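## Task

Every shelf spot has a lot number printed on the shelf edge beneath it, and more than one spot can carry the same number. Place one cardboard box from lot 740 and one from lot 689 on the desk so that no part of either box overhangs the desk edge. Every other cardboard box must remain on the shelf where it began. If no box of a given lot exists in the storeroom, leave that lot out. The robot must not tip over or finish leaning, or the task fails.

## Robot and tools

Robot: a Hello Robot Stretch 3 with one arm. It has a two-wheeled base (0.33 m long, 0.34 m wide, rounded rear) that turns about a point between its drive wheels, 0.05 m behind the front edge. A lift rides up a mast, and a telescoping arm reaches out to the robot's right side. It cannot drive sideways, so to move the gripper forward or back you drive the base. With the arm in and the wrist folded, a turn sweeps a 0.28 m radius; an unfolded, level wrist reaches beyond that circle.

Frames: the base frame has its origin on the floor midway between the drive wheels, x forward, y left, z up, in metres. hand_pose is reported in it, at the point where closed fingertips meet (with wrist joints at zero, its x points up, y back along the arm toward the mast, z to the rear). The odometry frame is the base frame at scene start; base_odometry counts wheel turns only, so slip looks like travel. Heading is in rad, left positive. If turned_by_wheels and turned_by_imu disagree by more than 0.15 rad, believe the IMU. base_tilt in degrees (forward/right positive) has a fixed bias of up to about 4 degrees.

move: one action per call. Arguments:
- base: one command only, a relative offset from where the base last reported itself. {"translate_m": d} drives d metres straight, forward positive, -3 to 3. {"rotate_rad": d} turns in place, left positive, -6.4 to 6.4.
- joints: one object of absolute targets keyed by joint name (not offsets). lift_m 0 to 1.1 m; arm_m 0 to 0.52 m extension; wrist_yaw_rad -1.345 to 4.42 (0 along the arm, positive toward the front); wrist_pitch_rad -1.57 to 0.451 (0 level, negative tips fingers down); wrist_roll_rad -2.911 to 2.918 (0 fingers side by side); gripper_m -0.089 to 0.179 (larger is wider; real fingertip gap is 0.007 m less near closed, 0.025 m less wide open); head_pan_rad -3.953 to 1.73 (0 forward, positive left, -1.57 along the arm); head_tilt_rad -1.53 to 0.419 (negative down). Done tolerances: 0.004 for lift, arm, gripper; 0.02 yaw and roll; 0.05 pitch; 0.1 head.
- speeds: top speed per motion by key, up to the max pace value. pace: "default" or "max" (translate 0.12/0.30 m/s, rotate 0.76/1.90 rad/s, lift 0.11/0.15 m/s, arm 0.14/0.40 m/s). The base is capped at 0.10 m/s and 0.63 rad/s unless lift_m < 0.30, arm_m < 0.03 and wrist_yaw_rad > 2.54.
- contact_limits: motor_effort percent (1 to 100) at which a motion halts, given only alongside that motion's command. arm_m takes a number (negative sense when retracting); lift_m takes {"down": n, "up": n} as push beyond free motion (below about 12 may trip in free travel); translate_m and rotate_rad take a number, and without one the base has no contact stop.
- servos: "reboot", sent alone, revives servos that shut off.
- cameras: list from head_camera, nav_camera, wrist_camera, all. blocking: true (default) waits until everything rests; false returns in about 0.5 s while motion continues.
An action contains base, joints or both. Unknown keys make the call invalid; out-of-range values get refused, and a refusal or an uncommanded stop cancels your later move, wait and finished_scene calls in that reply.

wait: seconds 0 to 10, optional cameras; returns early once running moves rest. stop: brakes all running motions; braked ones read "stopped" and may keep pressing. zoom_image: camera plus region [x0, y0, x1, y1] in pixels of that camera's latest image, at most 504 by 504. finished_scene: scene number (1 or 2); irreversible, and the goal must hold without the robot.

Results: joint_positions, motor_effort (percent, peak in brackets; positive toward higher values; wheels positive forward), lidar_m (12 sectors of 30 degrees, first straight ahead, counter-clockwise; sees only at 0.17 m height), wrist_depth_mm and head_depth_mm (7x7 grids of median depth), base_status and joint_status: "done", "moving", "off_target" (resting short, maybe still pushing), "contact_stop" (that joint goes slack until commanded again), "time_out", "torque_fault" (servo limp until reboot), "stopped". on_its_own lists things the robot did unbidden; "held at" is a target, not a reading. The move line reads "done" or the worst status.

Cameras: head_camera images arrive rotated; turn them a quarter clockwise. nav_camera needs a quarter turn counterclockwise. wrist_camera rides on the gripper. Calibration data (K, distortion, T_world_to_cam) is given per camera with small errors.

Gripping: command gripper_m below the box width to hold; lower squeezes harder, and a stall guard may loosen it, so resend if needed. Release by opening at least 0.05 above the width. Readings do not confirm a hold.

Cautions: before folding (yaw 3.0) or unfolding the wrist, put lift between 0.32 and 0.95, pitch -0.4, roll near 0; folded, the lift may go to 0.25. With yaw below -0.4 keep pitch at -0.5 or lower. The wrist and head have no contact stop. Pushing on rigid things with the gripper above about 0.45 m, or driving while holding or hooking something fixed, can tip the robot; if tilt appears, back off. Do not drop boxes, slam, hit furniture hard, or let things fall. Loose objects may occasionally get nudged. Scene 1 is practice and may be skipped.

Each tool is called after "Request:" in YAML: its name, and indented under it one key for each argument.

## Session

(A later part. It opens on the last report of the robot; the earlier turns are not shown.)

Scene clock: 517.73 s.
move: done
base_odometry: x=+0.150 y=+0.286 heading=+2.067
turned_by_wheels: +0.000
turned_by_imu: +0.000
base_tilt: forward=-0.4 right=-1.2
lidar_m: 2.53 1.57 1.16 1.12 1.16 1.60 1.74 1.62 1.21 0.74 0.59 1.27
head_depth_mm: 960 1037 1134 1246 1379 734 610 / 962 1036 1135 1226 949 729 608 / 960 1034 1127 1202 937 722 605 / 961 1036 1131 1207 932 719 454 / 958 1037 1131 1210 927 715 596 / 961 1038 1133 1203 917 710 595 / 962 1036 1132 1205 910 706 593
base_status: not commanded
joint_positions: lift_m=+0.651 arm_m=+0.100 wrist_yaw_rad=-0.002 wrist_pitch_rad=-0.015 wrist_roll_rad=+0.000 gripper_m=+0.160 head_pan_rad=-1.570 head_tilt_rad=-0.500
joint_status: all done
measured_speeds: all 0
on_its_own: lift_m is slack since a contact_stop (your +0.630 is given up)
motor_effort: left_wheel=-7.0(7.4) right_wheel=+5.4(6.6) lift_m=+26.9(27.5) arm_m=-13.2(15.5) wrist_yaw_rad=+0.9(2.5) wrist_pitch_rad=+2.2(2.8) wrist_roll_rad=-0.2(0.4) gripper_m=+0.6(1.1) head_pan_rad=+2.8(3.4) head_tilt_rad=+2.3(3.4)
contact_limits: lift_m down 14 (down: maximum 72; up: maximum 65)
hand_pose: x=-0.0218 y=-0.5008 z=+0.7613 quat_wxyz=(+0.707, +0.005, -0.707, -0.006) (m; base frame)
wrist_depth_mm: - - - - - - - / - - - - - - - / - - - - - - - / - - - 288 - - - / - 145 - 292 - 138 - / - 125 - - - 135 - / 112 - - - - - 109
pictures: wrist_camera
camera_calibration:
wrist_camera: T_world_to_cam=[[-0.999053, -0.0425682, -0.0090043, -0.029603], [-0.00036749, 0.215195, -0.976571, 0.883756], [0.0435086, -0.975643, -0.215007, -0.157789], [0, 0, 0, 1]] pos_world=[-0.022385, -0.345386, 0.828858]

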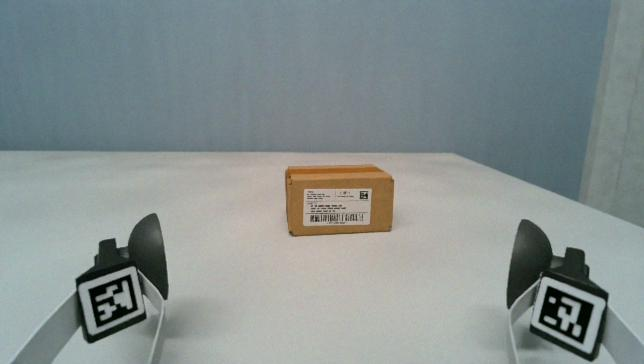

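Request:
move:
  joints: {"lift_m": 0.8, "arm_m": 0.0, "wrist_pitch_rad": -0.4, "gripper_m": 0.06}

Request:
move:
  joints: {"wrist_yaw_rad": 3.0}

Request:
move:
  joints: {"lift_m": 0.28, "head_pan_rad": 0.5, "head_tilt_rad": -0.3}

Request:
move:
  base: {"translate_m": 1.95}
  cameras: ["nav_camera", "head_camera"]

Scene clock: 539.60 s.
move: done
base_odometry: x=+0.150 y=+0.286 heading=+2.067
turned_by_wheels: +0.000
turned_by_imu: +0.000
base_tilt: forward=-0.4 right=-1.2
lidar_m: 2.53 1.57 1.16 1.12 1.16 1.60 1.74 1.62 1.21 0.74 0.59 1.27
head_depth_mm: 959 1037 1127 1234 1382 733 612 / 964 1040 1134 1225 949 726 607 / 957 1036 1124 1206 937 726 574 / 960 1033 1129 1205 932 721 584 / 961 1040 1128 1201 926 715 598 / 956 1039 1129 1203 920 712 596 / 958 1034 1133 1206 913 708 593
base_status: not commanded
joint_positions: lift_m=+0.800 arm_m=+0.001 wrist_yaw_rad=-0.002 wrist_pitch_rad=-0.413 wrist_roll_rad=+0.000 gripper_m=+0.060 head_pan_rad=-1.570 head_tilt_rad=-0.500
joint_status: all done
measured_speeds: all 0
motor_effort: left_wheel=-6.9(7.3) right_wheel=+5.2(6.1) lift_m=+30.5(33.2) arm_m=-12.4(20.0) wrist_yaw_rad=+1.6(2.3) wrist_pitch_rad=+1.9(29.7) wrist_roll_rad=+0.0(0.3) gripper_m=+0.3(84.4) head_pan_rad=+2.5(3.1) head_tilt_rad=+1.0(1.9)
hand_pose: x=-0.0219 y=-0.3706 z=+0.8138 quat_wxyz=(+0.692, +0.145, -0.692, -0.146) (m; base frame)
wrist_depth_mm: - - - - - - - / - - - - - - - / - - - 409 - - - / - - - - - - - / - - 153 - 148 - - / - - 128 - 125 - - / 963 98 954 924 907 920 -
pictures: none

Scene clock: 542.10 s.
move: done
base_odometry: x=+0.150 y=+0.286 heading=+2.067
turned_by_wheels: +0.000
turned_by_imu: +0.000
base_tilt: forward=-0.3 right=-1.2
lidar_m: 2.54 1.57 1.16 1.12 1.16 1.59 1.74 1.62 1.21 0.74 0.59 1.27
head_depth_mm: 959 1038 1130 1244 1371 734 611 / 961 1040 1126 1224 948 726 608 / 958 1040 1131 1207 941 722 608 / 962 1037 1132 1204 931 716 601 / 959 1038 1124 1208 925 714 600 / 959 1039 1130 1205 919 711 595 / 959 1035 1131 1203 915 708 592
base_status: not commanded
joint_positions: lift_m=+0.800 arm_m=+0.001 wrist_yaw_rad=+2.997 wrist_pitch_rad=-0.413 wrist_roll_rad=+0.000 gripper_m=+0.060 head_pan_rad=-1.570 head_tilt_rad=-0.500
joint_status: all done
measured_speeds: all 0
motor_effort: left_wheel=-6.5(7.3) right_wheel=+5.0(6.3) lift_m=+30.6(31.1) arm_m=-9.2(13.0) wrist_yaw_rad=+2.4(5.5) wrist_pitch_rad=+2.0(2.1) wrist_roll_rad=-0.1(0.3) gripper_m=+0.3(0.9) head_pan_rad=+2.4(3.1) head_tilt_rad=-0.5(1.2)
hand_pose: x=+0.0112 y=+0.0771 z=+0.8138 quat_wxyz=(+0.195, +0.700, +0.095, +0.680) (m; base frame)
wrist_depth_mm: - 137 - - - - - / - 147 - - - - - / - 162 - - - - - / - 186 - - - - - / - - 196 - - - - / - - 128 - 125 - - / - 940 265 984 948 928 949
pictures: none

Scene clock: 547.67 s.
move: done
base_odometry: x=+0.150 y=+0.286 heading=+2.067
turned_by_wheels: +0.000
turned_by_imu: +0.000
base_tilt: forward=-0.3 right=-1.1
lidar_m: 2.53 1.58 1.16 1.12 1.16 1.60 1.74 1.62 1.21 0.74 0.59 1.28
head_depth_mm: 2156 2226 2306 2415 2501 2050 1557 / 2260 2319 2449 2531 2610 2033 1559 / 2366 2446 2585 2683 2745 2026 1553 / 2491 2616 2747 2860 2881 2008 1526 / 2604 2759 2892 3024 2698 1989 1537 / 1505 1533 1596 1673 1752 1800 1530 / 1301 1347 1389 1439 1508 1568 1521
base_status: not commanded
joint_positions: lift_m=+0.280 arm_m=+0.001 wrist_yaw_rad=+2.997 wrist_pitch_rad=-0.414 wrist_roll_rad=+0.000 gripper_m=+0.060 head_pan_rad=+0.500 head_tilt_rad=-0.298
joint_status: all done
measured_speeds: all 0
motor_effort: left_wheel=-6.1(7.2) right_wheel=+5.3(6.1) lift_m=+23.6(29.4) arm_m=-2.0(9.7) wrist_yaw_rad=+2.3(3.9) wrist_pitch_rad=+2.0(2.3) wrist_roll_rad=-0.2(0.4) gripper_m=+0.3(1.0) head_pan_rad=-3.0(5.6) head_tilt_rad=-1.8(7.8)
hand_pose: x=+0.0112 y=+0.0770 z=+0.2936 quat_wxyz=(+0.195, +0.700, +0.095, +0.680) (m; base frame)
wrist_depth_mm: - 137 - - - - - / - 148 - - - - - / 930 162 865 907 901 883 884 / 726 186 663 710 706 708 697 / 605 578 195 590 159 583 578 / 510 511 129 310 126 493 492 / 435 98 259 270 421 423 426
pictures: none

Scene clock: 562.40 s.
move: time_out
base_odometry: x=-0.634 y=+1.734 heading=+2.067
turned_by_wheels: +0.000
turned_by_imu: +0.001
base_tilt: forward=-0.2 right=-1.1
lidar_m: 0.91 0.94 1.29 1.11 1.15 1.58 3.35 1.33 0.88 1.18 1.22 0.94
head_depth_mm: 752 776 809 840 877 915 952 / 788 821 852 889 927 969 1014 / 831 862 901 939 985 1029 1087 / 873 912 954 1000 1046 1104 1163 / 924 968 1013 1074 1130 1188 1261 / 984 1032 1088 1144 1214 1284 1365 / 1047 1103 1164 1236 1314 1394 1439
base_status: translate_m time_out (by the wheels' count: +1.6460 of +1.9500)
joint_positions: lift_m=+0.280 arm_m=+0.001 wrist_yaw_rad=+2.997 wrist_pitch_rad=-0.414 wrist_roll_rad=+0.000 gripper_m=+0.060 head_pan_rad=+0.500 head_tilt_rad=-0.300
joint_status: not commanded
measured_speeds: all 0
motor_effort: left_wheel=-0.2(10.7) right_wheel=-1.4(13.3) lift_m=+29.1(31.2) arm_m=+13.6(13.9) wrist_yaw_rad=+2.2(3.7) wrist_pitch_rad=+2.1(2.2) wrist_roll_rad=+0.0(0.3) gripper_m=+0.0(1.1) head_pan_rad=-2.8(3.7) head_tilt_rad=-3.2(4.2)
hand_pose: x=+0.0111 y=+0.0770 z=+0.2936 quat_wxyz=(+0.195, +0.700, +0.095, +0.680) (m; base frame)
wrist_depth_mm: - 137 - - - - - / - 148 - - - - - / 928 162 878 908 872 895 874 / 733 186 667 710 711 701 700 / 598 574 194 589 159 580 582 / 511 507 128 312 126 498 492 / 433 97 260 270 420 424 432
pictures: head_camera (sideways), nav_camera (sideways)
camera_calibration:
head_camera: T_world_to_cam=[[-0.192894, -0.158109, -0.968397, 1.27707], [-0.442393, 0.894944, -0.0579961, 0.0778802], [0.875831, 0.417225, -0.242576, 0.265956], [0, 0, 0, 1]] pos_world=[0.0478607, 0.0212539, 1.30574]
nav_camera: T_world_to_cam=[[0.229199, 0.144628, 0.962575, -1.21118], [0.491926, -0.87053, 0.0136656, 0.0293747], [0.839926, 0.470384, -0.270671, 0.300342], [0, 0, 0, 1]] pos_world=[0.0108863, 0.0594666, 1.24675]

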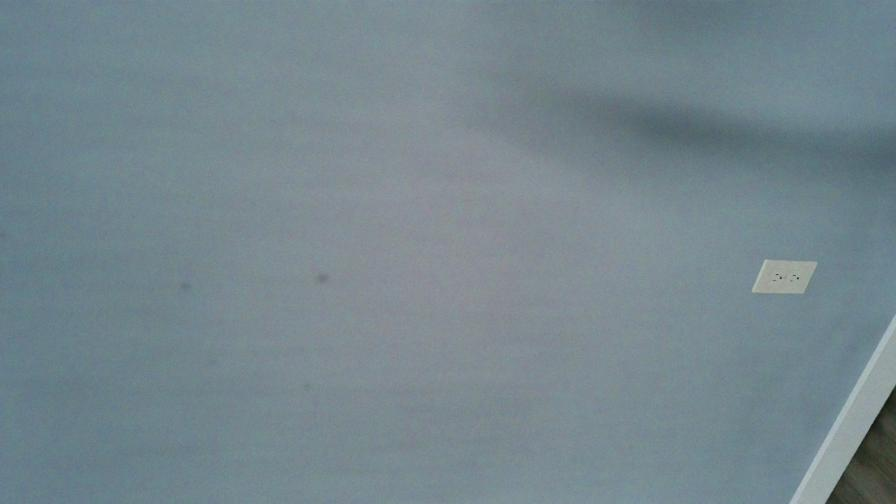

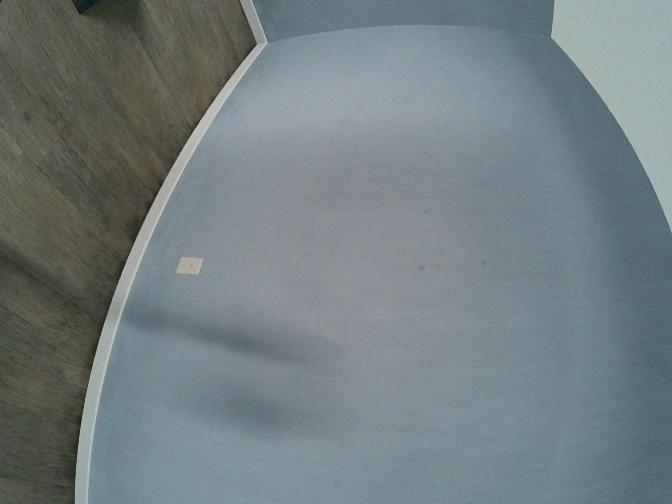

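Request:
move:
  base: {"translate_m": 0.25}

Request:
move:
  base: {"rotate_rad": 1.58}
  joints: {"head_pan_rad": 0.0, "head_tilt_rad": -0.3}
  cameras: ["nav_camera", "head_camera"]

Scene clock: 571.13 s.
move: done
base_odometry: x=-0.753 y=+1.953 heading=+2.067
turned_by_wheels: +0.000
turned_by_imu: +0.001
base_tilt: forward=-0.4 right=-1.2
lidar_m: 0.66 0.68 0.94 1.37 1.17 1.58 3.58 1.05 1.10 1.18 0.93 0.68
head_depth_mm: 535 556 576 600 624 652 682 / 563 583 607 633 662 691 724 / 590 616 643 671 701 737 774 / 623 651 682 712 748 788 834 / 660 692 724 762 803 850 901 / 701 736 777 817 865 916 973 / 746 786 831 883 936 1001 1066
base_status: done
joint_positions: lift_m=+0.280 arm_m=+0.001 wrist_yaw_rad=+2.997 wrist_pitch_rad=-0.414 wrist_roll_rad=+0.000 gripper_m=+0.060 head_pan_rad=+0.500 head_tilt_rad=-0.300
joint_status: not commanded
measured_speeds: all 0
motor_effort: left_wheel=+7.0(10.1) right_wheel=+4.5(13.2) lift_m=+28.5(29.2) arm_m=+12.5(13.5) wrist_yaw_rad=+2.1(4.1) wrist_pitch_rad=+2.1(2.2) wrist_roll_rad=+0.1(0.3) gripper_m=+0.5(0.9) head_pan_rad=-2.8(3.4) head_tilt_rad=-2.0(2.8)
hand_pose: x=+0.0111 y=+0.0770 z=+0.2936 quat_wxyz=(+0.195, +0.700, +0.095, +0.680) (m; base frame)
wrist_depth_mm: - 137 - - - - - / - 147 - - - - - / 930 162 868 891 907 889 - / 735 186 661 716 714 702 695 / 595 579 194 586 159 582 579 / 513 514 129 312 126 496 494 / 435 98 258 271 428 422 429
pictures: none

Scene clock: 574.50 s.
move: done
base_odometry: x=-0.753 y=+1.953 heading=-2.636
turned_by_wheels: +1.580
turned_by_imu: +1.554
base_tilt: forward=-0.2 right=-1.3
lidar_m: 1.38 1.16 1.57 3.59 1.05 1.09 1.18 0.93 0.68 0.66 0.69 0.94
head_depth_mm: 1860 1827 1784 1771 1740 1716 1510 / 2230 2310 2389 2531 2442 2017 1549 / 2207 2334 2454 2562 2672 2006 1533 / 2223 2331 2424 2546 2642 2006 1535 / 2230 2307 2453 2560 2662 1994 1540 / 2205 2295 2425 2538 2528 1828 1523 / 1054 1070 1084 1106 1155 1228 1279
base_status: done
joint_positions: lift_m=+0.280 arm_m=+0.001 wrist_yaw_rad=+2.997 wrist_pitch_rad=-0.414 wrist_roll_rad=+0.000 gripper_m=+0.060 head_pan_rad=-0.001 head_tilt_rad=-0.300
joint_status: all done
measured_speeds: all 0
motor_effort: left_wheel=-9.3(13.2) right_wheel=+8.9(12.6) lift_m=+27.7(28.7) arm_m=+3.0(13.0) wrist_yaw_rad=+2.7(4.0) wrist_pitch_rad=+2.0(2.2) wrist_roll_rad=-0.2(0.3) gripper_m=+0.3(1.0) head_pan_rad=+3.1(4.3) head_tilt_rad=-0.5(4.2)
hand_pose: x=+0.0111 y=+0.0770 z=+0.2936 quat_wxyz=(+0.195, +0.700, +0.095, +0.680) (m; base frame)
wrist_depth_mm: - 137 - - - - - / - 148 - - - - - / 997 162 875 919 899 884 874 / 737 185 666 714 701 691 690 / 604 574 194 595 159 588 579 / 513 507 128 309 125 497 492 / 435 98 260 270 421 423 429
pictures: head_camera (sideways), nav_camera (sideways)
camera_calibration:
head_camera: T_world_to_cam=[[-0.245121, -0.0461072, -0.968395, 1.27738], [0.0414246, 0.997458, -0.0579763, 0.0748679], [0.968607, -0.0543266, -0.242588, 0.265426], [0, 0, 0, 1]] pos_world=[0.052919, -0.00136129, 1.30574]
nav_camera: T_world_to_cam=[[0.270487, 0.0168932, 0.962575, -1.21143], [0.0137157, -0.999812, 0.0136925, 0.0322384], [0.962626, 0.00949873, -0.270668, 0.299624], [0, 0, 0, 1]] pos_world=[0.0388073, 0.0498512, 1.24675]

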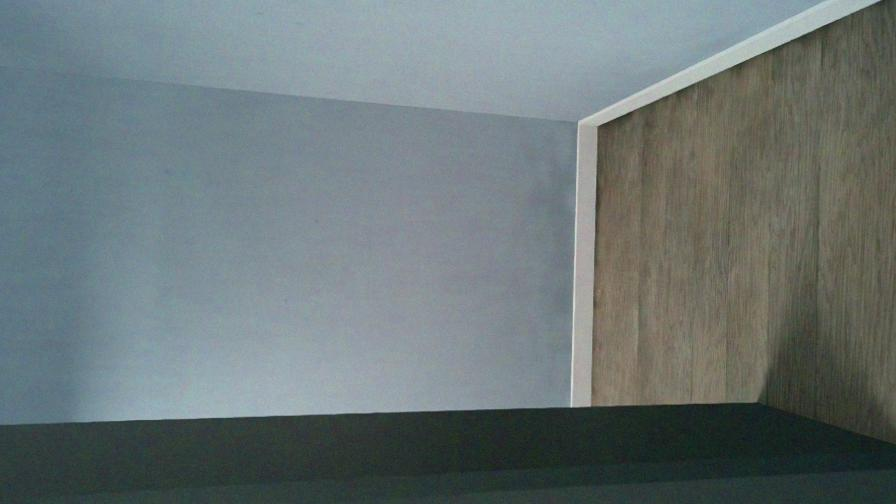

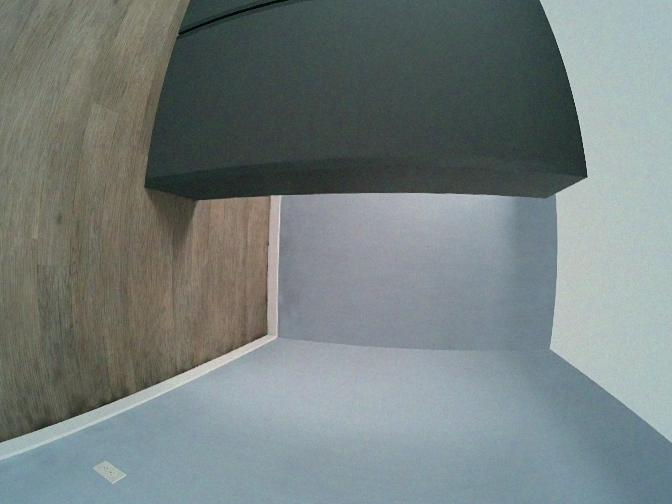

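Request:
move:
  base: {"rotate_rad": -0.08}

Request:
move:
  base: {"translate_m": 1.55}
  joints: {"head_pan_rad": 0.9}
  cameras: ["nav_camera"]

Scene clock: 585.47 s.
move: done
base_odometry: x=-0.753 y=+1.953 heading=-2.716
turned_by_wheels: -0.080
turned_by_imu: -0.078
base_tilt: forward=-0.2 right=-1.3
lidar_m: 2.00 1.16 1.46 3.35 1.82 1.05 1.18 1.02 0.70 0.66 0.67 0.87
head_depth_mm: 1491 1481 1461 1457 1453 1450 1418 / 2014 1989 1972 1959 1954 1845 1549 / 2241 2356 2489 2593 2655 2003 1551 / 2232 2310 2442 2554 2670 2028 1537 / 2211 2309 2439 2565 2626 2007 1525 / 2181 2275 2388 2508 2602 1979 1525 / 2149 2217 2346 1461 1472 1490 1427
base_status: done
joint_positions: lift_m=+0.280 arm_m=+0.001 wrist_yaw_rad=+2.997 wrist_pitch_rad=-0.414 wrist_roll_rad=+0.000 gripper_m=+0.060 head_pan_rad=+0.000 head_tilt_rad=-0.300
joint_status: not commanded
measured_speeds: all 0
motor_effort: left_wheel=+8.3(10.0) right_wheel=-10.2(11.7) lift_m=+27.1(27.9) arm_m=-13.3(13.8) wrist_yaw_rad=+1.3(3.3) wrist_pitch_rad=+2.1(2.1) wrist_roll_rad=+0.0(0.3) gripper_m=+0.6(0.8) head_pan_rad=+3.4(3.8) head_tilt_rad=-0.2(1.0)
hand_pose: x=+0.0111 y=+0.0770 z=+0.2936 quat_wxyz=(+0.195, +0.700, +0.095, +0.680) (m; base frame)
wrist_depth_mm: - 137 - - - - - / - 147 - - - - - / - 162 849 909 899 878 879 / 727 186 660 712 699 693 688 / 610 579 194 591 159 583 578 / 515 511 128 311 126 495 494 / 436 98 258 270 421 425 428
pictures: none

Scene clock: 599.67 s.
move: done
base_odometry: x=-2.165 y=+1.313 heading=-2.716
turned_by_wheels: +0.000
turned_by_imu: +0.001
base_tilt: forward=-0.4 right=-1.1
lidar_m: 1.03 1.06 1.37 0.48 0.48 0.63 2.71 0.84 0.58 0.54 0.55 0.72
head_depth_mm: 987 1007 1039 1068 1107 1146 1181 / 1064 1106 1135 1178 1222 1274 1324 / 1177 1218 1259 1304 1361 1418 1449 / 1300 1345 1407 1467 1536 1614 1538 / 1451 1513 1589 1668 1765 1826 1540 / 1660 1736 1840 1948 2050 1978 1521 / 1932 2048 2178 2330 2404 1972 1515
base_status: done
joint_positions: lift_m=+0.280 arm_m=+0.001 wrist_yaw_rad=+2.997 wrist_pitch_rad=-0.414 wrist_roll_rad=+0.000 gripper_m=+0.060 head_pan_rad=+0.900 head_tilt_rad=-0.300
joint_status: all done
measured_speeds: all 0
motor_effort: left_wheel=+3.3(13.2) right_wheel=+7.8(10.8) lift_m=+25.3(27.8) arm_m=-10.5(13.9) wrist_yaw_rad=+1.7(3.7) wrist_pitch_rad=+2.1(2.3) wrist_roll_rad=-0.3(0.3) gripper_m=+0.6(1.0) head_pan_rad=-3.1(5.6) head_tilt_rad=+3.2(4.2)
hand_pose: x=+0.0111 y=+0.0770 z=+0.2936 quat_wxyz=(+0.195, +0.700, +0.095, +0.680) (m; base frame)
wrist_depth_mm: - 137 - - - - - / - 148 - - - - - / - 162 171 905 898 886 870 / - 178 187 708 708 705 692 / 587 561 194 592 159 583 578 / 511 507 128 310 126 501 492 / 436 98 259 271 427 420 430
pictures: nav_camera (sideways)
camera_calibration:
nav_camera: T_world_to_cam=[[0.154792, 0.22246, 0.962575, -1.21071], [0.792021, -0.61034, 0.01369, 0.0275149], [0.590544, 0.760261, -0.270669, 0.301939], [0, 0, 0, 1]] pos_world=[-0.0126923, 0.0565755, 1.24675]

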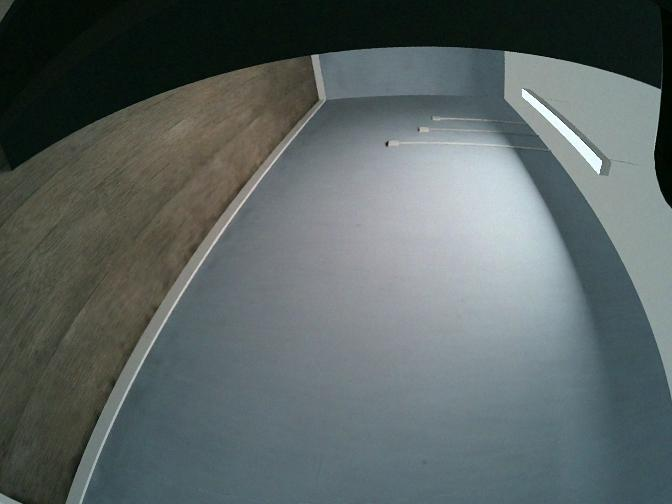

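Request:
move:
  base: {"translate_m": 0.5}

Request:
move:
  base: {"rotate_rad": 1.65}
  joints: {"head_pan_rad": 0.4, "head_tilt_rad": -0.35}
  cameras: ["nav_camera", "head_camera"]

Scene clock: 614.10 s.
move: done
base_odometry: x=-2.620 y=+1.107 heading=-2.716
turned_by_wheels: +0.000
turned_by_imu: +0.000
base_tilt: forward=-0.2 right=-1.3
lidar_m: 0.54 0.55 0.71 1.65 0.72 0.69 2.79 0.78 0.54 0.50 0.52 0.57
head_depth_mm: 495 510 526 543 561 579 602 / 540 557 575 597 618 642 668 / 591 613 636 661 690 717 751 / 658 686 713 742 781 814 855 / 739 768 807 846 893 942 995 / 839 882 932 988 1047 1118 1200 / 975 1037 1105 1186 1266 1366 1425
base_status: done
joint_positions: lift_m=+0.280 arm_m=+0.001 wrist_yaw_rad=+2.997 wrist_pitch_rad=-0.414 wrist_roll_rad=+0.000 gripper_m=+0.060 head_pan_rad=+0.900 head_tilt_rad=-0.300
joint_status: not commanded
measured_speeds: all 0
motor_effort: left_wheel=+6.1(10.6) right_wheel=+3.7(10.6) lift_m=+24.3(25.4) arm_m=-9.5(10.6) wrist_yaw_rad=+1.5(3.6) wrist_pitch_rad=+2.1(2.2) wrist_roll_rad=-0.1(0.3) gripper_m=+0.1(0.9) head_pan_rad=-2.6(3.5) head_tilt_rad=+4.4(5.2)
hand_pose: x=+0.0111 y=+0.0770 z=+0.2936 quat_wxyz=(+0.195, +0.700, +0.095, +0.680) (m; base frame)
wrist_depth_mm: - 137 - - - - 533 / - 147 - - - - 535 / - 162 867 902 896 804 550 / 711 185 664 721 698 700 543 / 600 575 194 594 159 582 558 / 517 508 128 311 126 496 494 / 436 98 260 270 423 425 432
pictures: none

Scene clock: 617.57 s.
move: done
base_odometry: x=-2.620 y=+1.107 heading=-1.066
turned_by_wheels: +1.650
turned_by_imu: +1.623
base_tilt: forward=-0.4 right=-1.2
lidar_m: 2.02 0.69 0.72 2.06 0.73 0.53 0.51 0.53 0.56 0.54 0.56 0.76
head_depth_mm: 3512 3666 3869 - 2668 1924 1489 / 3028 2888 3143 3534 2645 1912 1480 / 1722 2111 2220 2373 2491 1889 1471 / 1264 1323 1402 1489 1561 1685 1482 / 1307 1357 1468 1303 1546 1265 1386 / 1355 1157 1494 1045 1453 1103 1293 / 1172 1187 1302 877 726 747 801
base_status: done
joint_positions: lift_m=+0.280 arm_m=+0.001 wrist_yaw_rad=+2.997 wrist_pitch_rad=-0.414 wrist_roll_rad=+0.000 gripper_m=+0.060 head_pan_rad=+0.399 head_tilt_rad=-0.350
joint_status: all done
measured_speeds: all 0
motor_effort: left_wheel=-8.4(12.5) right_wheel=+8.1(13.4) lift_m=+23.6(24.5) arm_m=-13.4(14.1) wrist_yaw_rad=+2.9(3.6) wrist_pitch_rad=+2.1(2.2) wrist_roll_rad=+0.0(0.3) gripper_m=+0.2(0.9) head_pan_rad=+3.1(5.1) head_tilt_rad=-2.9(6.6)
hand_pose: x=+0.0111 y=+0.0770 z=+0.2936 quat_wxyz=(+0.195, +0.700, +0.095, +0.680) (m; base frame)
wrist_depth_mm: - 137 - - - - - / - 148 - - - - - / - 161 850 903 902 845 - / 703 186 664 715 709 692 671 / 606 581 195 582 159 580 570 / 509 508 128 312 126 497 497 / 430 98 257 269 423 422 428
pictures: head_camera (sideways), nav_camera (sideways)
camera_calibration:
head_camera: T_world_to_cam=[[-0.251852, -0.156535, -0.955022, 1.25996], [-0.353059, 0.93368, -0.0599305, 0.0798444], [0.901066, 0.322085, -0.290415, 0.32805], [0, 0, 0, 1]] pos_world=[0.049919, 0.0170188, 1.30335]
nav_camera: T_world_to_cam=[[0.28632, 0.139372, 0.947943, -1.19245], [0.402688, -0.915246, 0.0129356, 0.0308889], [0.869404, 0.378022, -0.318177, 0.362032], [0, 0, 0, 1]] pos_world=[0.014232, 0.0576095, 1.24517]

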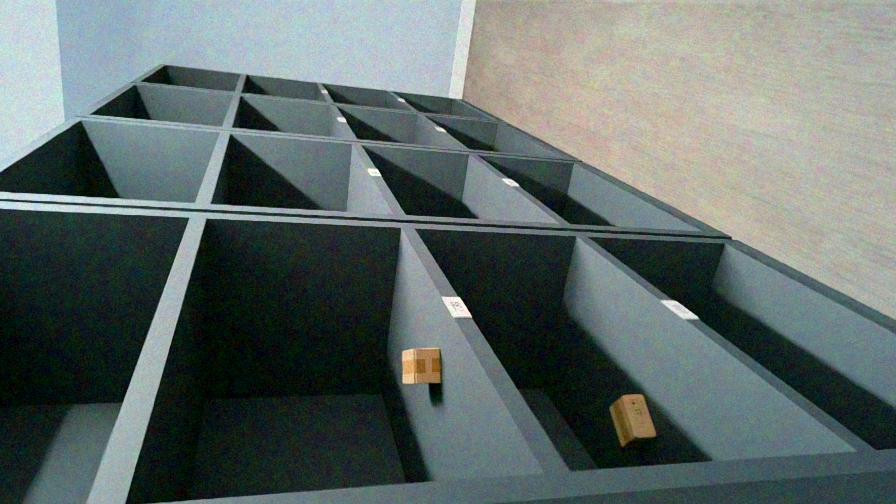

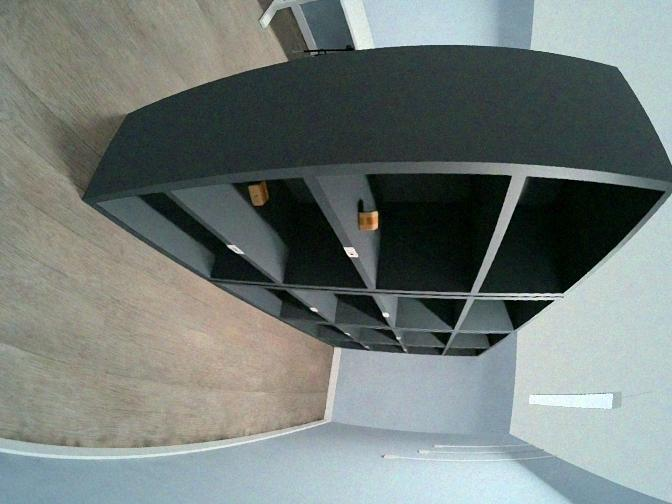

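Request:
zoom_image:
  camera: "head_camera"
  region: [420, 270, 500, 340]

Request:
zoom_image:
  camera: "head_camera"
  region: [640, 280, 720, 340]

Request:
zoom_image:
  camera: "head_camera"
  region: [300, 70, 540, 200]

Scaled by 6.300 from the camera's 896x504 image, which has a finer 1280x720 frame.

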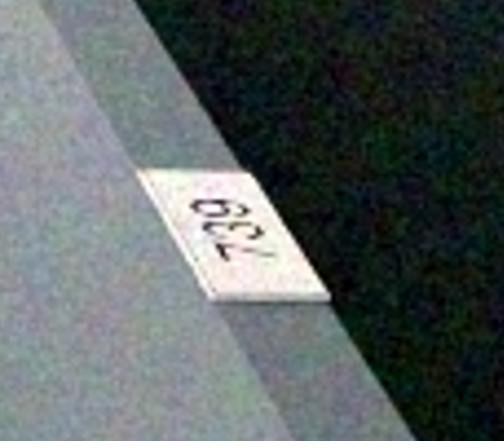

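Scaled by 6.300 from the camera's 896x504 image, which has a finer 1280x720 frame.

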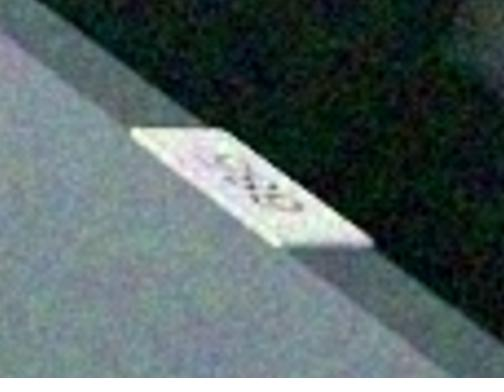

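Scaled by 2.100 from the camera's 896x504 image, which has a finer 1280x720 frame.

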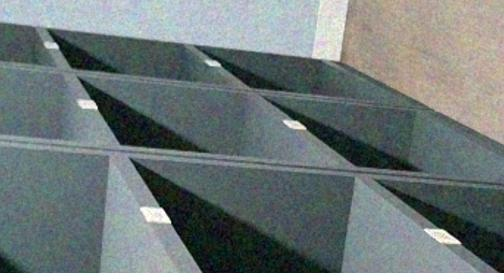

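Request:
move:
  base: {"translate_m": 1.0}
  joints: {"head_pan_rad": 1.6, "head_tilt_rad": -0.45}
  cameras: ["head_camera", "nav_camera"]

Request:
move:
  joints: {"head_pan_rad": 0.8, "head_tilt_rad": -0.45}
  cameras: ["head_camera"]

Scene clock: 651.63 s.
move: done
base_odometry: x=-2.137 y=+0.231 heading=-1.066
turned_by_wheels: +0.000
turned_by_imu: +0.000
base_tilt: forward=-0.2 right=-1.2
lidar_m: 1.98 0.68 0.62 0.93 0.65 0.67 1.50 0.76 0.55 0.53 0.55 0.75
head_depth_mm: 576 814 879 833 555 974 814 / 588 816 878 826 575 1011 810 / 600 815 881 813 570 1004 804 / 614 817 882 806 566 995 801 / 632 816 883 796 562 990 798 / 649 819 885 787 557 985 794 / 668 818 879 778 553 980 791
base_status: done
joint_positions: lift_m=+0.280 arm_m=+0.001 wrist_yaw_rad=+2.997 wrist_pitch_rad=-0.414 wrist_roll_rad=+0.000 gripper_m=+0.060 head_pan_rad=+1.600 head_tilt_rad=-0.450
joint_status: all done
measured_speeds: all 0
motor_effort: left_wheel=+5.5(10.3) right_wheel=+5.1(13.7) lift_m=+26.3(26.4) arm_m=-11.0(13.3) wrist_yaw_rad=+2.6(3.8) wrist_pitch_rad=+2.1(2.3) wrist_roll_rad=-0.2(0.4) gripper_m=+0.1(1.0) head_pan_rad=-3.4(6.2) head_tilt_rad=+5.0(5.9)
hand_pose: x=+0.0111 y=+0.0770 z=+0.2936 quat_wxyz=(+0.195, +0.700, +0.095, +0.680) (m; base frame)
wrist_depth_mm: - 137 - - - - - / - 148 - - 985 - - / - 162 170 - - - - / 601 178 187 - 658 660 663 / 586 558 194 589 159 580 577 / 512 510 128 311 126 499 493 / 437 98 259 270 423 426 431
pictures: head_camera (sideways), nav_camera (sideways)
camera_calibration:
head_camera: T_world_to_cam=[[0.0575608, -0.385232, -0.921023, 1.21367], [-0.997982, 0.00258199, -0.0634504, 0.088274], [0.0268212, 0.922816, -0.384306, 0.455539], [0, 0, 0, 1]] pos_world=[0.00601803, 0.0469374, 1.29848]
nav_camera: T_world_to_cam=[[-0.0290492, 0.410269, 0.911502, -1.14294], [0.998904, 0.045408, 0.0113965, 0.0292784], [-0.0367138, 0.910833, -0.411138, 0.488544], [0, 0, 0, 1]] pos_world=[-0.0445116, 0.0226022, 1.24232]

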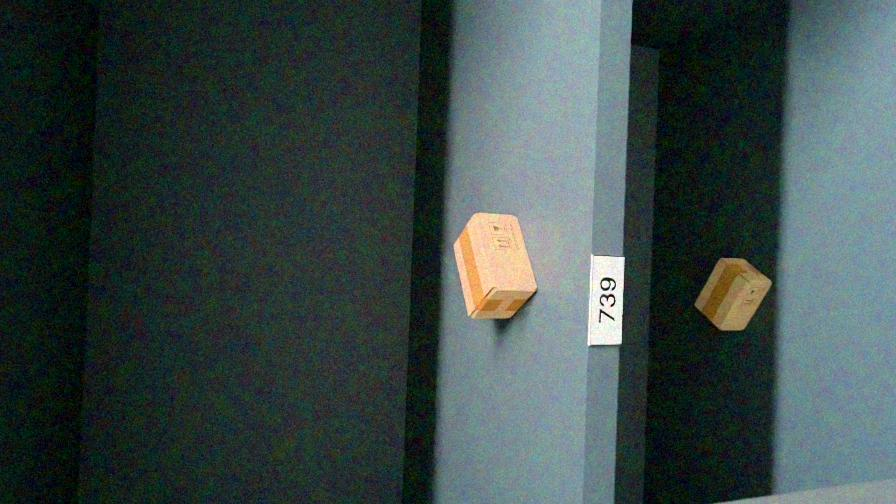

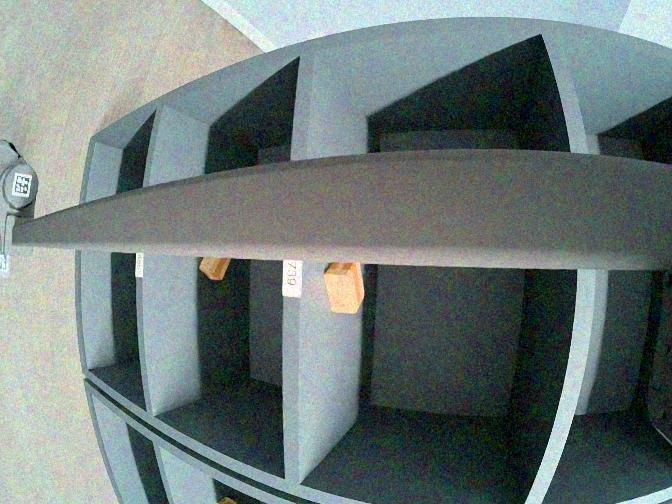

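Scene clock: 652.60 s.
move: done
base_odometry: x=-2.137 y=+0.231 heading=-1.066
turned_by_wheels: +0.000
turned_by_imu: +0.000
base_tilt: forward=-0.3 right=-1.2
lidar_m: 1.99 0.68 0.62 0.93 0.65 0.67 1.50 0.76 0.55 0.53 0.55 0.75
head_depth_mm: 1154 1249 1302 1391 1499 1630 1371 / 1005 1366 1401 1494 1410 1601 1367 / 831 1358 1420 1027 1308 1441 1310 / 563 1204 1263 805 1256 996 1278 / 509 546 588 639 702 772 865 / 512 562 612 663 726 845 817 / 578 642 710 730 583 947 790
base_status: not commanded
joint_positions: lift_m=+0.280 arm_m=+0.001 wrist_yaw_rad=+2.997 wrist_pitch_rad=-0.414 wrist_roll_rad=+0.000 gripper_m=+0.060 head_pan_rad=+0.777 head_tilt_rad=-0.450
joint_status: all done
measured_speeds: all 0
motor_effort: left_wheel=+5.2(5.9) right_wheel=+4.4(5.3) lift_m=+26.5(26.7) arm_m=-10.7(11.5) wrist_yaw_rad=+2.1(3.3) wrist_pitch_rad=+2.2(2.2) wrist_roll_rad=+0.0(0.3) gripper_m=-0.1(0.7) head_pan_rad=+0.8(5.5) head_tilt_rad=+4.4(7.8)
hand_pose: x=+0.0111 y=+0.0770 z=+0.2936 quat_wxyz=(+0.195, +0.700, +0.095, +0.680) (m; base frame)
wrist_depth_mm: - 137 - - - - - / - 147 - - 969 - - / - 162 170 - - - - / 599 178 188 - 661 662 672 / 580 559 195 595 159 583 575 / 513 507 128 311 126 497 495 / 439 98 258 270 426 421 431
pictures: head_camera (sideways)
camera_calibration:
head_camera: T_world_to_cam=[[-0.243386, -0.30406, -0.921038, 1.2155], [-0.676529, 0.733679, -0.0634342, 0.0862911], [0.695034, 0.60767, -0.384273, 0.45147], [0, 0, 0, 1]] pos_world=[0.0404266, 0.0319307, 1.29848]

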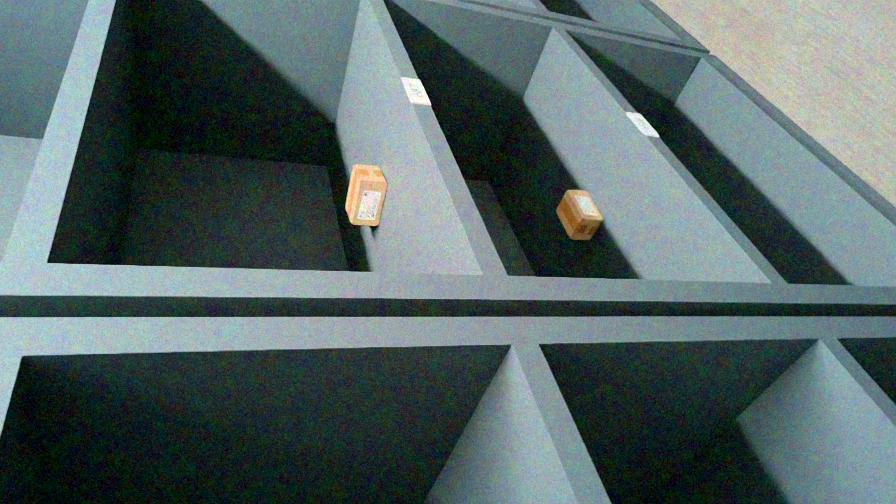

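Request:
zoom_image:
  camera: "head_camera"
  region: [380, 60, 450, 120]

Request:
zoom_image:
  camera: "head_camera"
  region: [610, 95, 680, 155]

Request:
move:
  joints: {"head_pan_rad": 1.6, "head_tilt_rad": -0.75}
  cameras: ["head_camera"]

Scaled by 7.200 from the camera's 896x504 image, which has a finer 1280x720 frame.

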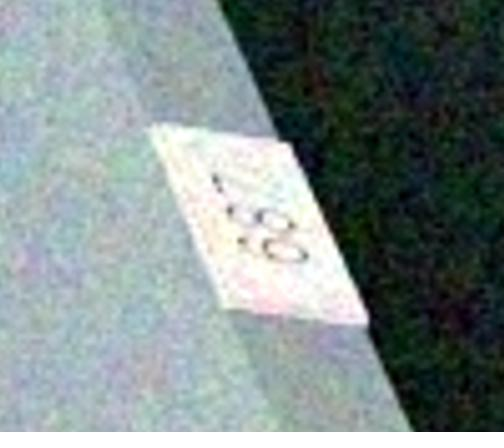

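Scaled by 7.200 from the camera's 896x504 image, which has a finer 1280x720 frame.

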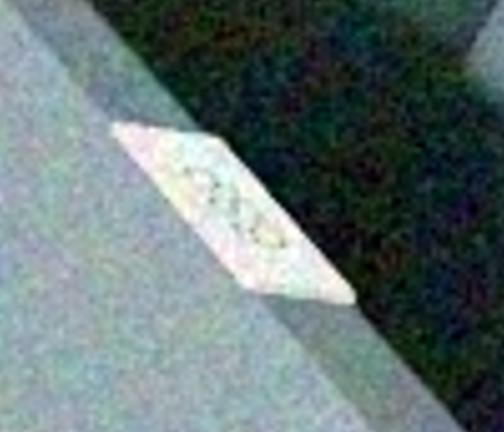

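Scene clock: 660.23 s.
move: done
base_odometry: x=-2.137 y=+0.231 heading=-1.066
turned_by_wheels: +0.000
turned_by_imu: +0.000
base_tilt: forward=-0.3 right=-1.2
lidar_m: 1.98 0.68 0.62 0.93 0.65 0.67 1.50 0.76 0.55 0.53 0.55 0.75
head_depth_mm: 751 833 637 985 961 923 1113 / 754 827 629 1111 951 1184 1129 / 757 823 601 1100 944 1175 1128 / 763 827 578 1095 935 1174 1123 / 766 828 607 1083 935 1196 1115 / 767 832 601 1106 928 1195 1118 / 772 826 596 1101 - - -
base_status: not commanded
joint_positions: lift_m=+0.280 arm_m=+0.001 wrist_yaw_rad=+2.997 wrist_pitch_rad=-0.414 wrist_roll_rad=+0.000 gripper_m=+0.060 head_pan_rad=+1.623 head_tilt_rad=-0.750
joint_status: all done
measured_speeds: all 0
motor_effort: left_wheel=+5.3(5.8) right_wheel=+5.0(5.2) lift_m=+26.8(27.5) arm_m=-10.1(10.7) wrist_yaw_rad=+1.5(3.1) wrist_pitch_rad=+2.1(2.2) wrist_roll_rad=-0.2(0.3) gripper_m=+0.5(0.6) head_pan_rad=-0.4(5.5) head_tilt_rad=-6.2(9.7)
hand_pose: x=+0.0111 y=+0.0770 z=+0.2936 quat_wxyz=(+0.195, +0.700, +0.095, +0.680) (m; base frame)
wrist_depth_mm: - 137 - - - - - / - 147 - - 983 - - / - 162 170 - - - - / 600 178 188 - 655 661 665 / 585 559 194 592 160 584 585 / 513 512 129 310 126 495 495 / 433 98 258 271 425 420 430
pictures: head_camera (sideways)
camera_calibration:
head_camera: T_world_to_cam=[[0.0799244, -0.638546, -0.765422, 1.01063], [-0.996711, -0.0408714, -0.0699787, 0.0968007], [0.0134007, 0.768498, -0.639712, 0.788009], [0, 0, 0, 1]] pos_world=[0.00514881, 0.0437039, 1.28443]

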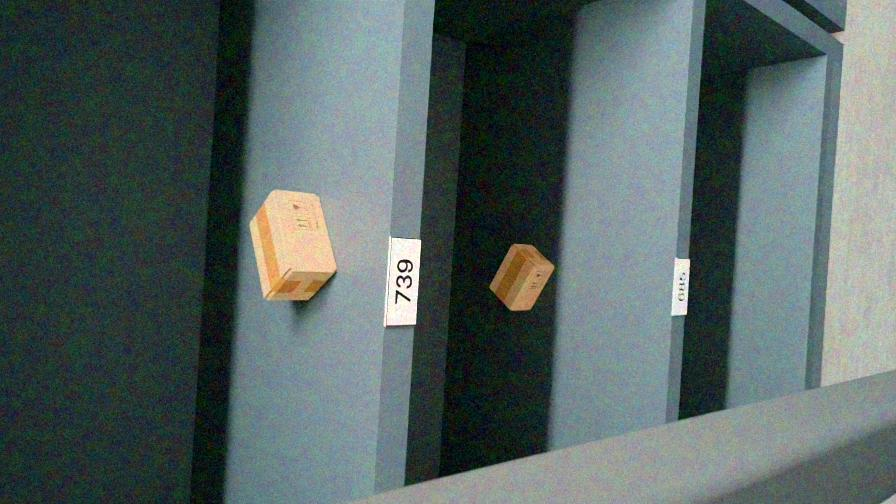

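Request:
move:
  base: {"translate_m": 0.87}
  cameras: ["head_camera"]

Request:
move:
  joints: {"head_pan_rad": 0.9, "head_tilt_rad": -0.5}
  cameras: ["head_camera"]

Scene clock: 673.93 s.
move: done
base_odometry: x=-1.717 y=-0.530 heading=-1.067
turned_by_wheels: +0.000
turned_by_imu: +0.001
base_tilt: forward=-0.4 right=-1.3
lidar_m: 1.97 0.69 0.67 0.94 0.61 1.31 2.12 0.75 0.54 0.52 0.54 0.73
head_depth_mm: 766 834 635 1115 953 1064 1125 / 764 831 627 1106 952 1186 1140 / 767 834 622 1103 947 1184 1128 / 767 835 617 1090 933 1202 1129 / 771 837 608 1111 933 1195 1120 / 772 828 601 1112 927 1187 1114 / 773 828 595 1065 949 - -
base_status: done
joint_positions: lift_m=+0.280 arm_m=+0.001 wrist_yaw_rad=+2.997 wrist_pitch_rad=-0.414 wrist_roll_rad=+0.000 gripper_m=+0.060 head_pan_rad=+1.600 head_tilt_rad=-0.750
joint_status: not commanded
measured_speeds: all 0
motor_effort: left_wheel=+1.7(10.4) right_wheel=+10.1(13.8) lift_m=+29.4(29.6) arm_m=-7.4(9.6) wrist_yaw_rad=+2.1(3.4) wrist_pitch_rad=+2.1(2.2) wrist_roll_rad=+0.0(0.3) gripper_m=+0.5(1.0) head_pan_rad=-3.1(4.1) head_tilt_rad=-4.3(6.3)
hand_pose: x=+0.0111 y=+0.0770 z=+0.2936 quat_wxyz=(+0.195, +0.700, +0.095, +0.680) (m; base frame)
wrist_depth_mm: 488 137 - - - - - / 497 148 - - - - - / - 161 171 - - - - / 598 182 187 - 659 676 672 / 602 579 195 588 159 578 572 / 516 511 129 311 126 493 495 / 435 97 259 270 423 421 430
pictures: head_camera (sideways)
camera_calibration:
head_camera: T_world_to_cam=[[0.0650051, -0.640265, -0.765398, 1.01069], [-0.997391, -0.0175676, -0.0700127, 0.096832], [0.0313805, 0.767953, -0.639737, 0.787933], [0, 0, 0, 1]] pos_world=[0.00615385, 0.0437142, 1.28443]

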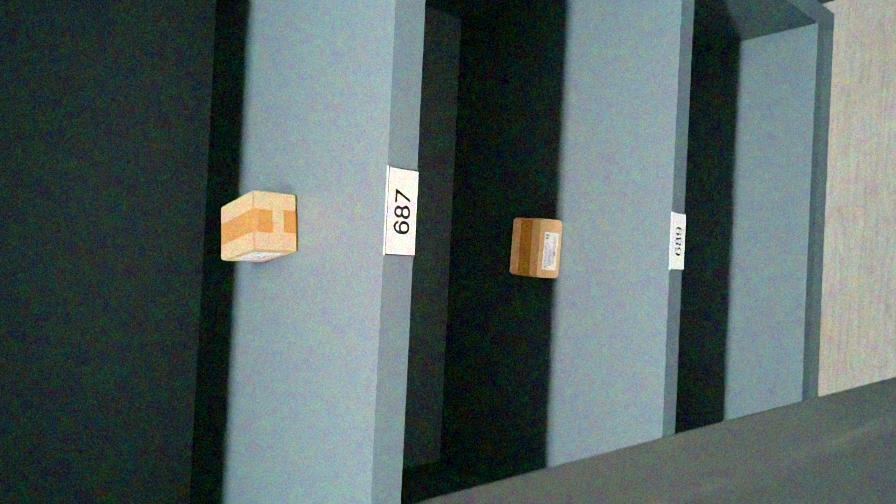

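Scene clock: 674.87 s.
move: done
base_odometry: x=-1.717 y=-0.530 heading=-1.067
turned_by_wheels: +0.000
turned_by_imu: +0.000
base_tilt: forward=-0.2 right=-1.1
lidar_m: 1.96 0.69 0.67 0.93 0.61 1.31 2.13 0.75 0.54 0.52 0.54 0.74
head_depth_mm: 844 1396 1327 1533 1375 1578 1326 / 855 1353 1290 1506 1243 1477 1315 / 562 611 679 771 1140 1055 1260 / 562 606 656 702 794 892 1033 / 634 688 755 705 921 941 1135 / 720 808 895 699 1076 936 805 / 802 865 915 692 1062 932 760
base_status: not commanded
joint_positions: lift_m=+0.280 arm_m=+0.001 wrist_yaw_rad=+2.997 wrist_pitch_rad=-0.414 wrist_roll_rad=+0.000 gripper_m=+0.060 head_pan_rad=+0.879 head_tilt_rad=-0.500
joint_status: all done
measured_speeds: all 0
motor_effort: left_wheel=+2.3(2.5) right_wheel=+9.8(10.7) lift_m=+29.2(29.8) arm_m=-7.5(8.0) wrist_yaw_rad=+2.1(2.8) wrist_pitch_rad=+2.0(2.2) wrist_roll_rad=-0.1(0.3) gripper_m=+0.4(0.8) head_pan_rad=+0.2(5.8) head_tilt_rad=+3.9(6.7)
hand_pose: x=+0.0111 y=+0.0770 z=+0.2936 quat_wxyz=(+0.195, +0.700, +0.095, +0.680) (m; base frame)
wrist_depth_mm: 489 137 - - - - - / 503 148 - - - - - / - 162 170 - - - - / 595 181 187 - 647 678 674 / 609 584 195 591 159 586 575 / 515 513 128 313 126 495 491 / 436 98 258 270 423 422 434
pictures: head_camera (sideways)
camera_calibration:
head_camera: T_world_to_cam=[[-0.239916, -0.362281, -0.900662, 1.1889], [-0.750123, 0.658106, -0.0648999, 0.0887036], [0.616243, 0.660037, -0.429646, 0.511023], [0, 0, 0, 1]] pos_world=[0.036861, 0.0350467, 1.29612]

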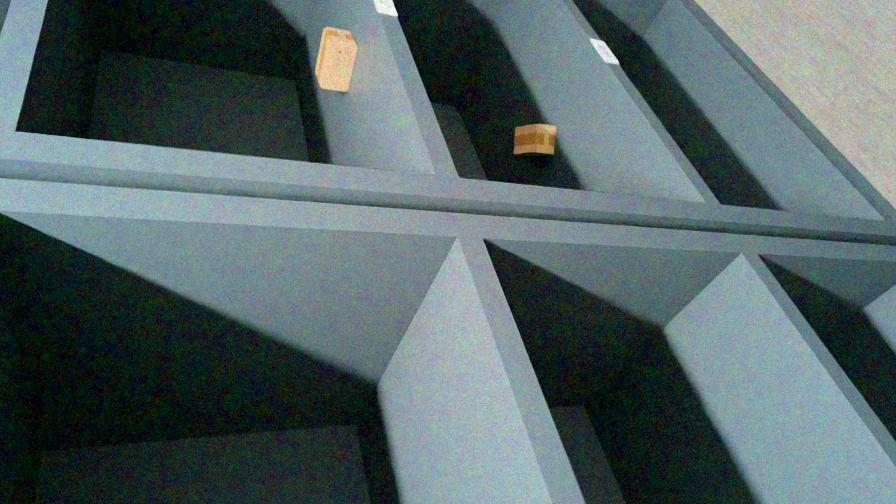

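Request:
move:
  joints: {"head_pan_rad": 1.6, "head_tilt_rad": -0.8}
  cameras: ["head_camera"]

Request:
zoom_image:
  camera: "head_camera"
  region: [620, 200, 690, 270]

Scene clock: 681.97 s.
move: done
base_odometry: x=-1.717 y=-0.530 heading=-1.067
turned_by_wheels: +0.000
turned_by_imu: +0.000
base_tilt: forward=-0.4 right=-1.1
lidar_m: 1.96 0.69 0.67 0.94 0.61 1.32 2.12 0.75 0.54 0.52 0.54 0.74
head_depth_mm: 767 817 577 1101 919 1167 1145 / 770 802 571 1107 917 1204 1137 / 772 792 565 1111 905 1208 1138 / 775 779 559 1101 899 1215 1129 / 779 773 574 1092 896 1218 1124 / 785 760 571 1089 893 1241 320 / 789 751 565 1068 - - 1052
base_status: not commanded
joint_positions: lift_m=+0.280 arm_m=+0.001 wrist_yaw_rad=+2.997 wrist_pitch_rad=-0.414 wrist_roll_rad=+0.000 gripper_m=+0.060 head_pan_rad=+1.621 head_tilt_rad=-0.801
joint_status: all done
measured_speeds: all 0
motor_effort: left_wheel=+2.1(2.5) right_wheel=+9.9(10.5) lift_m=+30.2(30.7) arm_m=-6.5(7.0) wrist_yaw_rad=+2.4(3.0) wrist_pitch_rad=+2.2(2.2) wrist_roll_rad=-0.1(0.2) gripper_m=+0.6(0.7) head_pan_rad=-0.6(4.6) head_tilt_rad=-6.3(8.4)
hand_pose: x=+0.0111 y=+0.0770 z=+0.2936 quat_wxyz=(+0.195, +0.700, +0.095, +0.680) (m; base frame)
wrist_depth_mm: 486 137 - - - - - / 501 148 - - - - - / - 161 170 - - - - / 602 181 188 - 655 674 664 / 607 579 195 590 159 584 574 / 513 510 128 312 126 498 494 / 434 97 259 270 421 423 433
pictures: head_camera (sideways)
camera_calibration:
head_camera: T_world_to_cam=[[0.0801144, -0.676395, -0.732169, 0.967255], [-0.996641, -0.0418304, -0.0704092, 0.0973053], [0.0169975, 0.73535, -0.677474, 0.837046], [0, 0, 0, 1]] pos_world=[0.00525958, 0.0427952, 1.28212]

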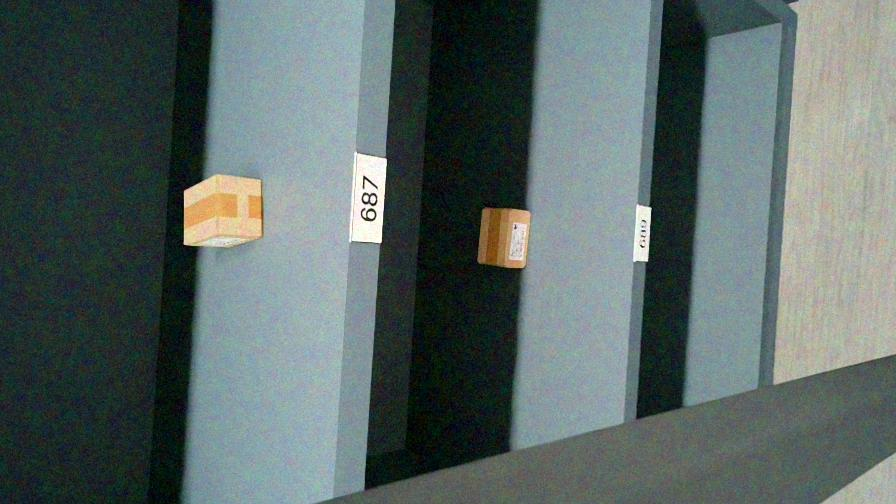

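Scaled by 7.200 from the camera's 896x504 image, which has a finer 1280x720 frame.

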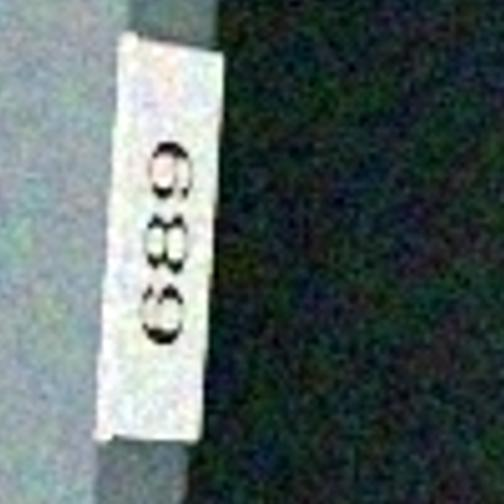

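Request:
move:
  base: {"rotate_rad": 3.19}
  joints: {"head_pan_rad": -1.57, "head_tilt_rad": -0.7}
  cameras: ["head_camera"]

Scene clock: 713.37 s.
move: done
base_odometry: x=-1.717 y=-0.530 heading=+2.123
turned_by_wheels: +3.190
turned_by_imu: +3.137
base_tilt: forward=-0.2 right=-1.2
lidar_m: 1.95 0.73 0.54 0.52 0.54 0.75 2.12 0.68 0.67 0.93 0.61 1.34
head_depth_mm: 761 850 712 582 1000 870 1118 / 763 850 703 575 997 860 1116 / 763 852 656 570 985 858 1115 / 765 851 652 1117 949 874 1118 / 766 854 678 1107 973 872 1114 / 766 846 668 1097 968 863 1113 / 766 840 660 972 965 860 1087
base_status: done
joint_positions: lift_m=+0.280 arm_m=+0.001 wrist_yaw_rad=+2.997 wrist_pitch_rad=-0.414 wrist_roll_rad=+0.000 gripper_m=+0.060 head_pan_rad=-1.570 head_tilt_rad=-0.700
joint_status: all done
measured_speeds: all 0
motor_effort: left_wheel=-8.8(12.7) right_wheel=+7.9(12.7) lift_m=+25.3(31.3) arm_m=-13.5(14.2) wrist_yaw_rad=+1.9(3.3) wrist_pitch_rad=+2.1(2.2) wrist_roll_rad=-0.1(0.3) gripper_m=-0.2(1.1) head_pan_rad=+3.3(5.6) head_tilt_rad=+2.8(7.3)
hand_pose: x=+0.0111 y=+0.0770 z=+0.2936 quat_wxyz=(+0.195, +0.700, +0.095, +0.680) (m; base frame)
wrist_depth_mm: 488 137 506 522 527 541 548 / 532 148 541 - - - - / - 162 170 - - - - / - 178 189 664 681 676 667 / 602 581 194 590 159 584 581 / 510 513 128 312 126 496 494 / 433 97 259 271 424 421 434
pictures: head_camera (sideways)
camera_calibration:
head_camera: T_world_to_cam=[[-0.0466371, 0.602485, -0.796766, 1.05221], [0.997493, -0.0144051, -0.0692789, 0.0836677], [-0.053217, -0.798, -0.600303, 0.737095], [0, 0, 0, 1]] pos_world=[0.00484026, -0.0445367, 1.28665]

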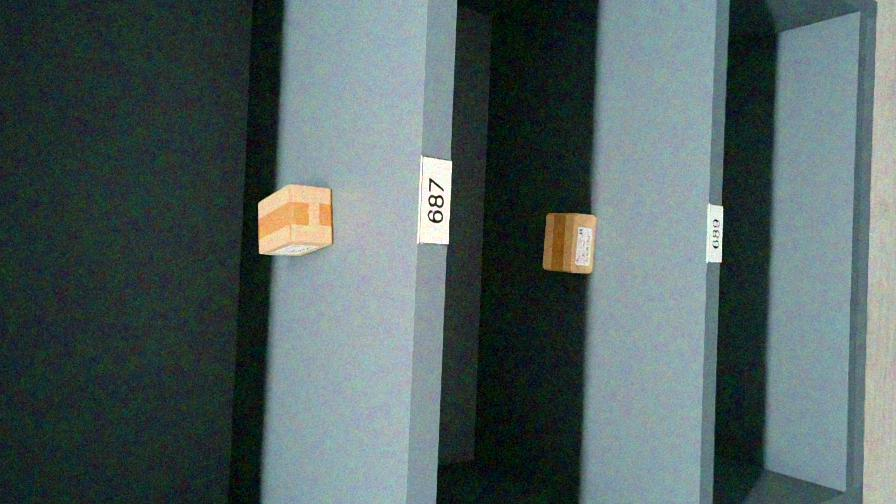

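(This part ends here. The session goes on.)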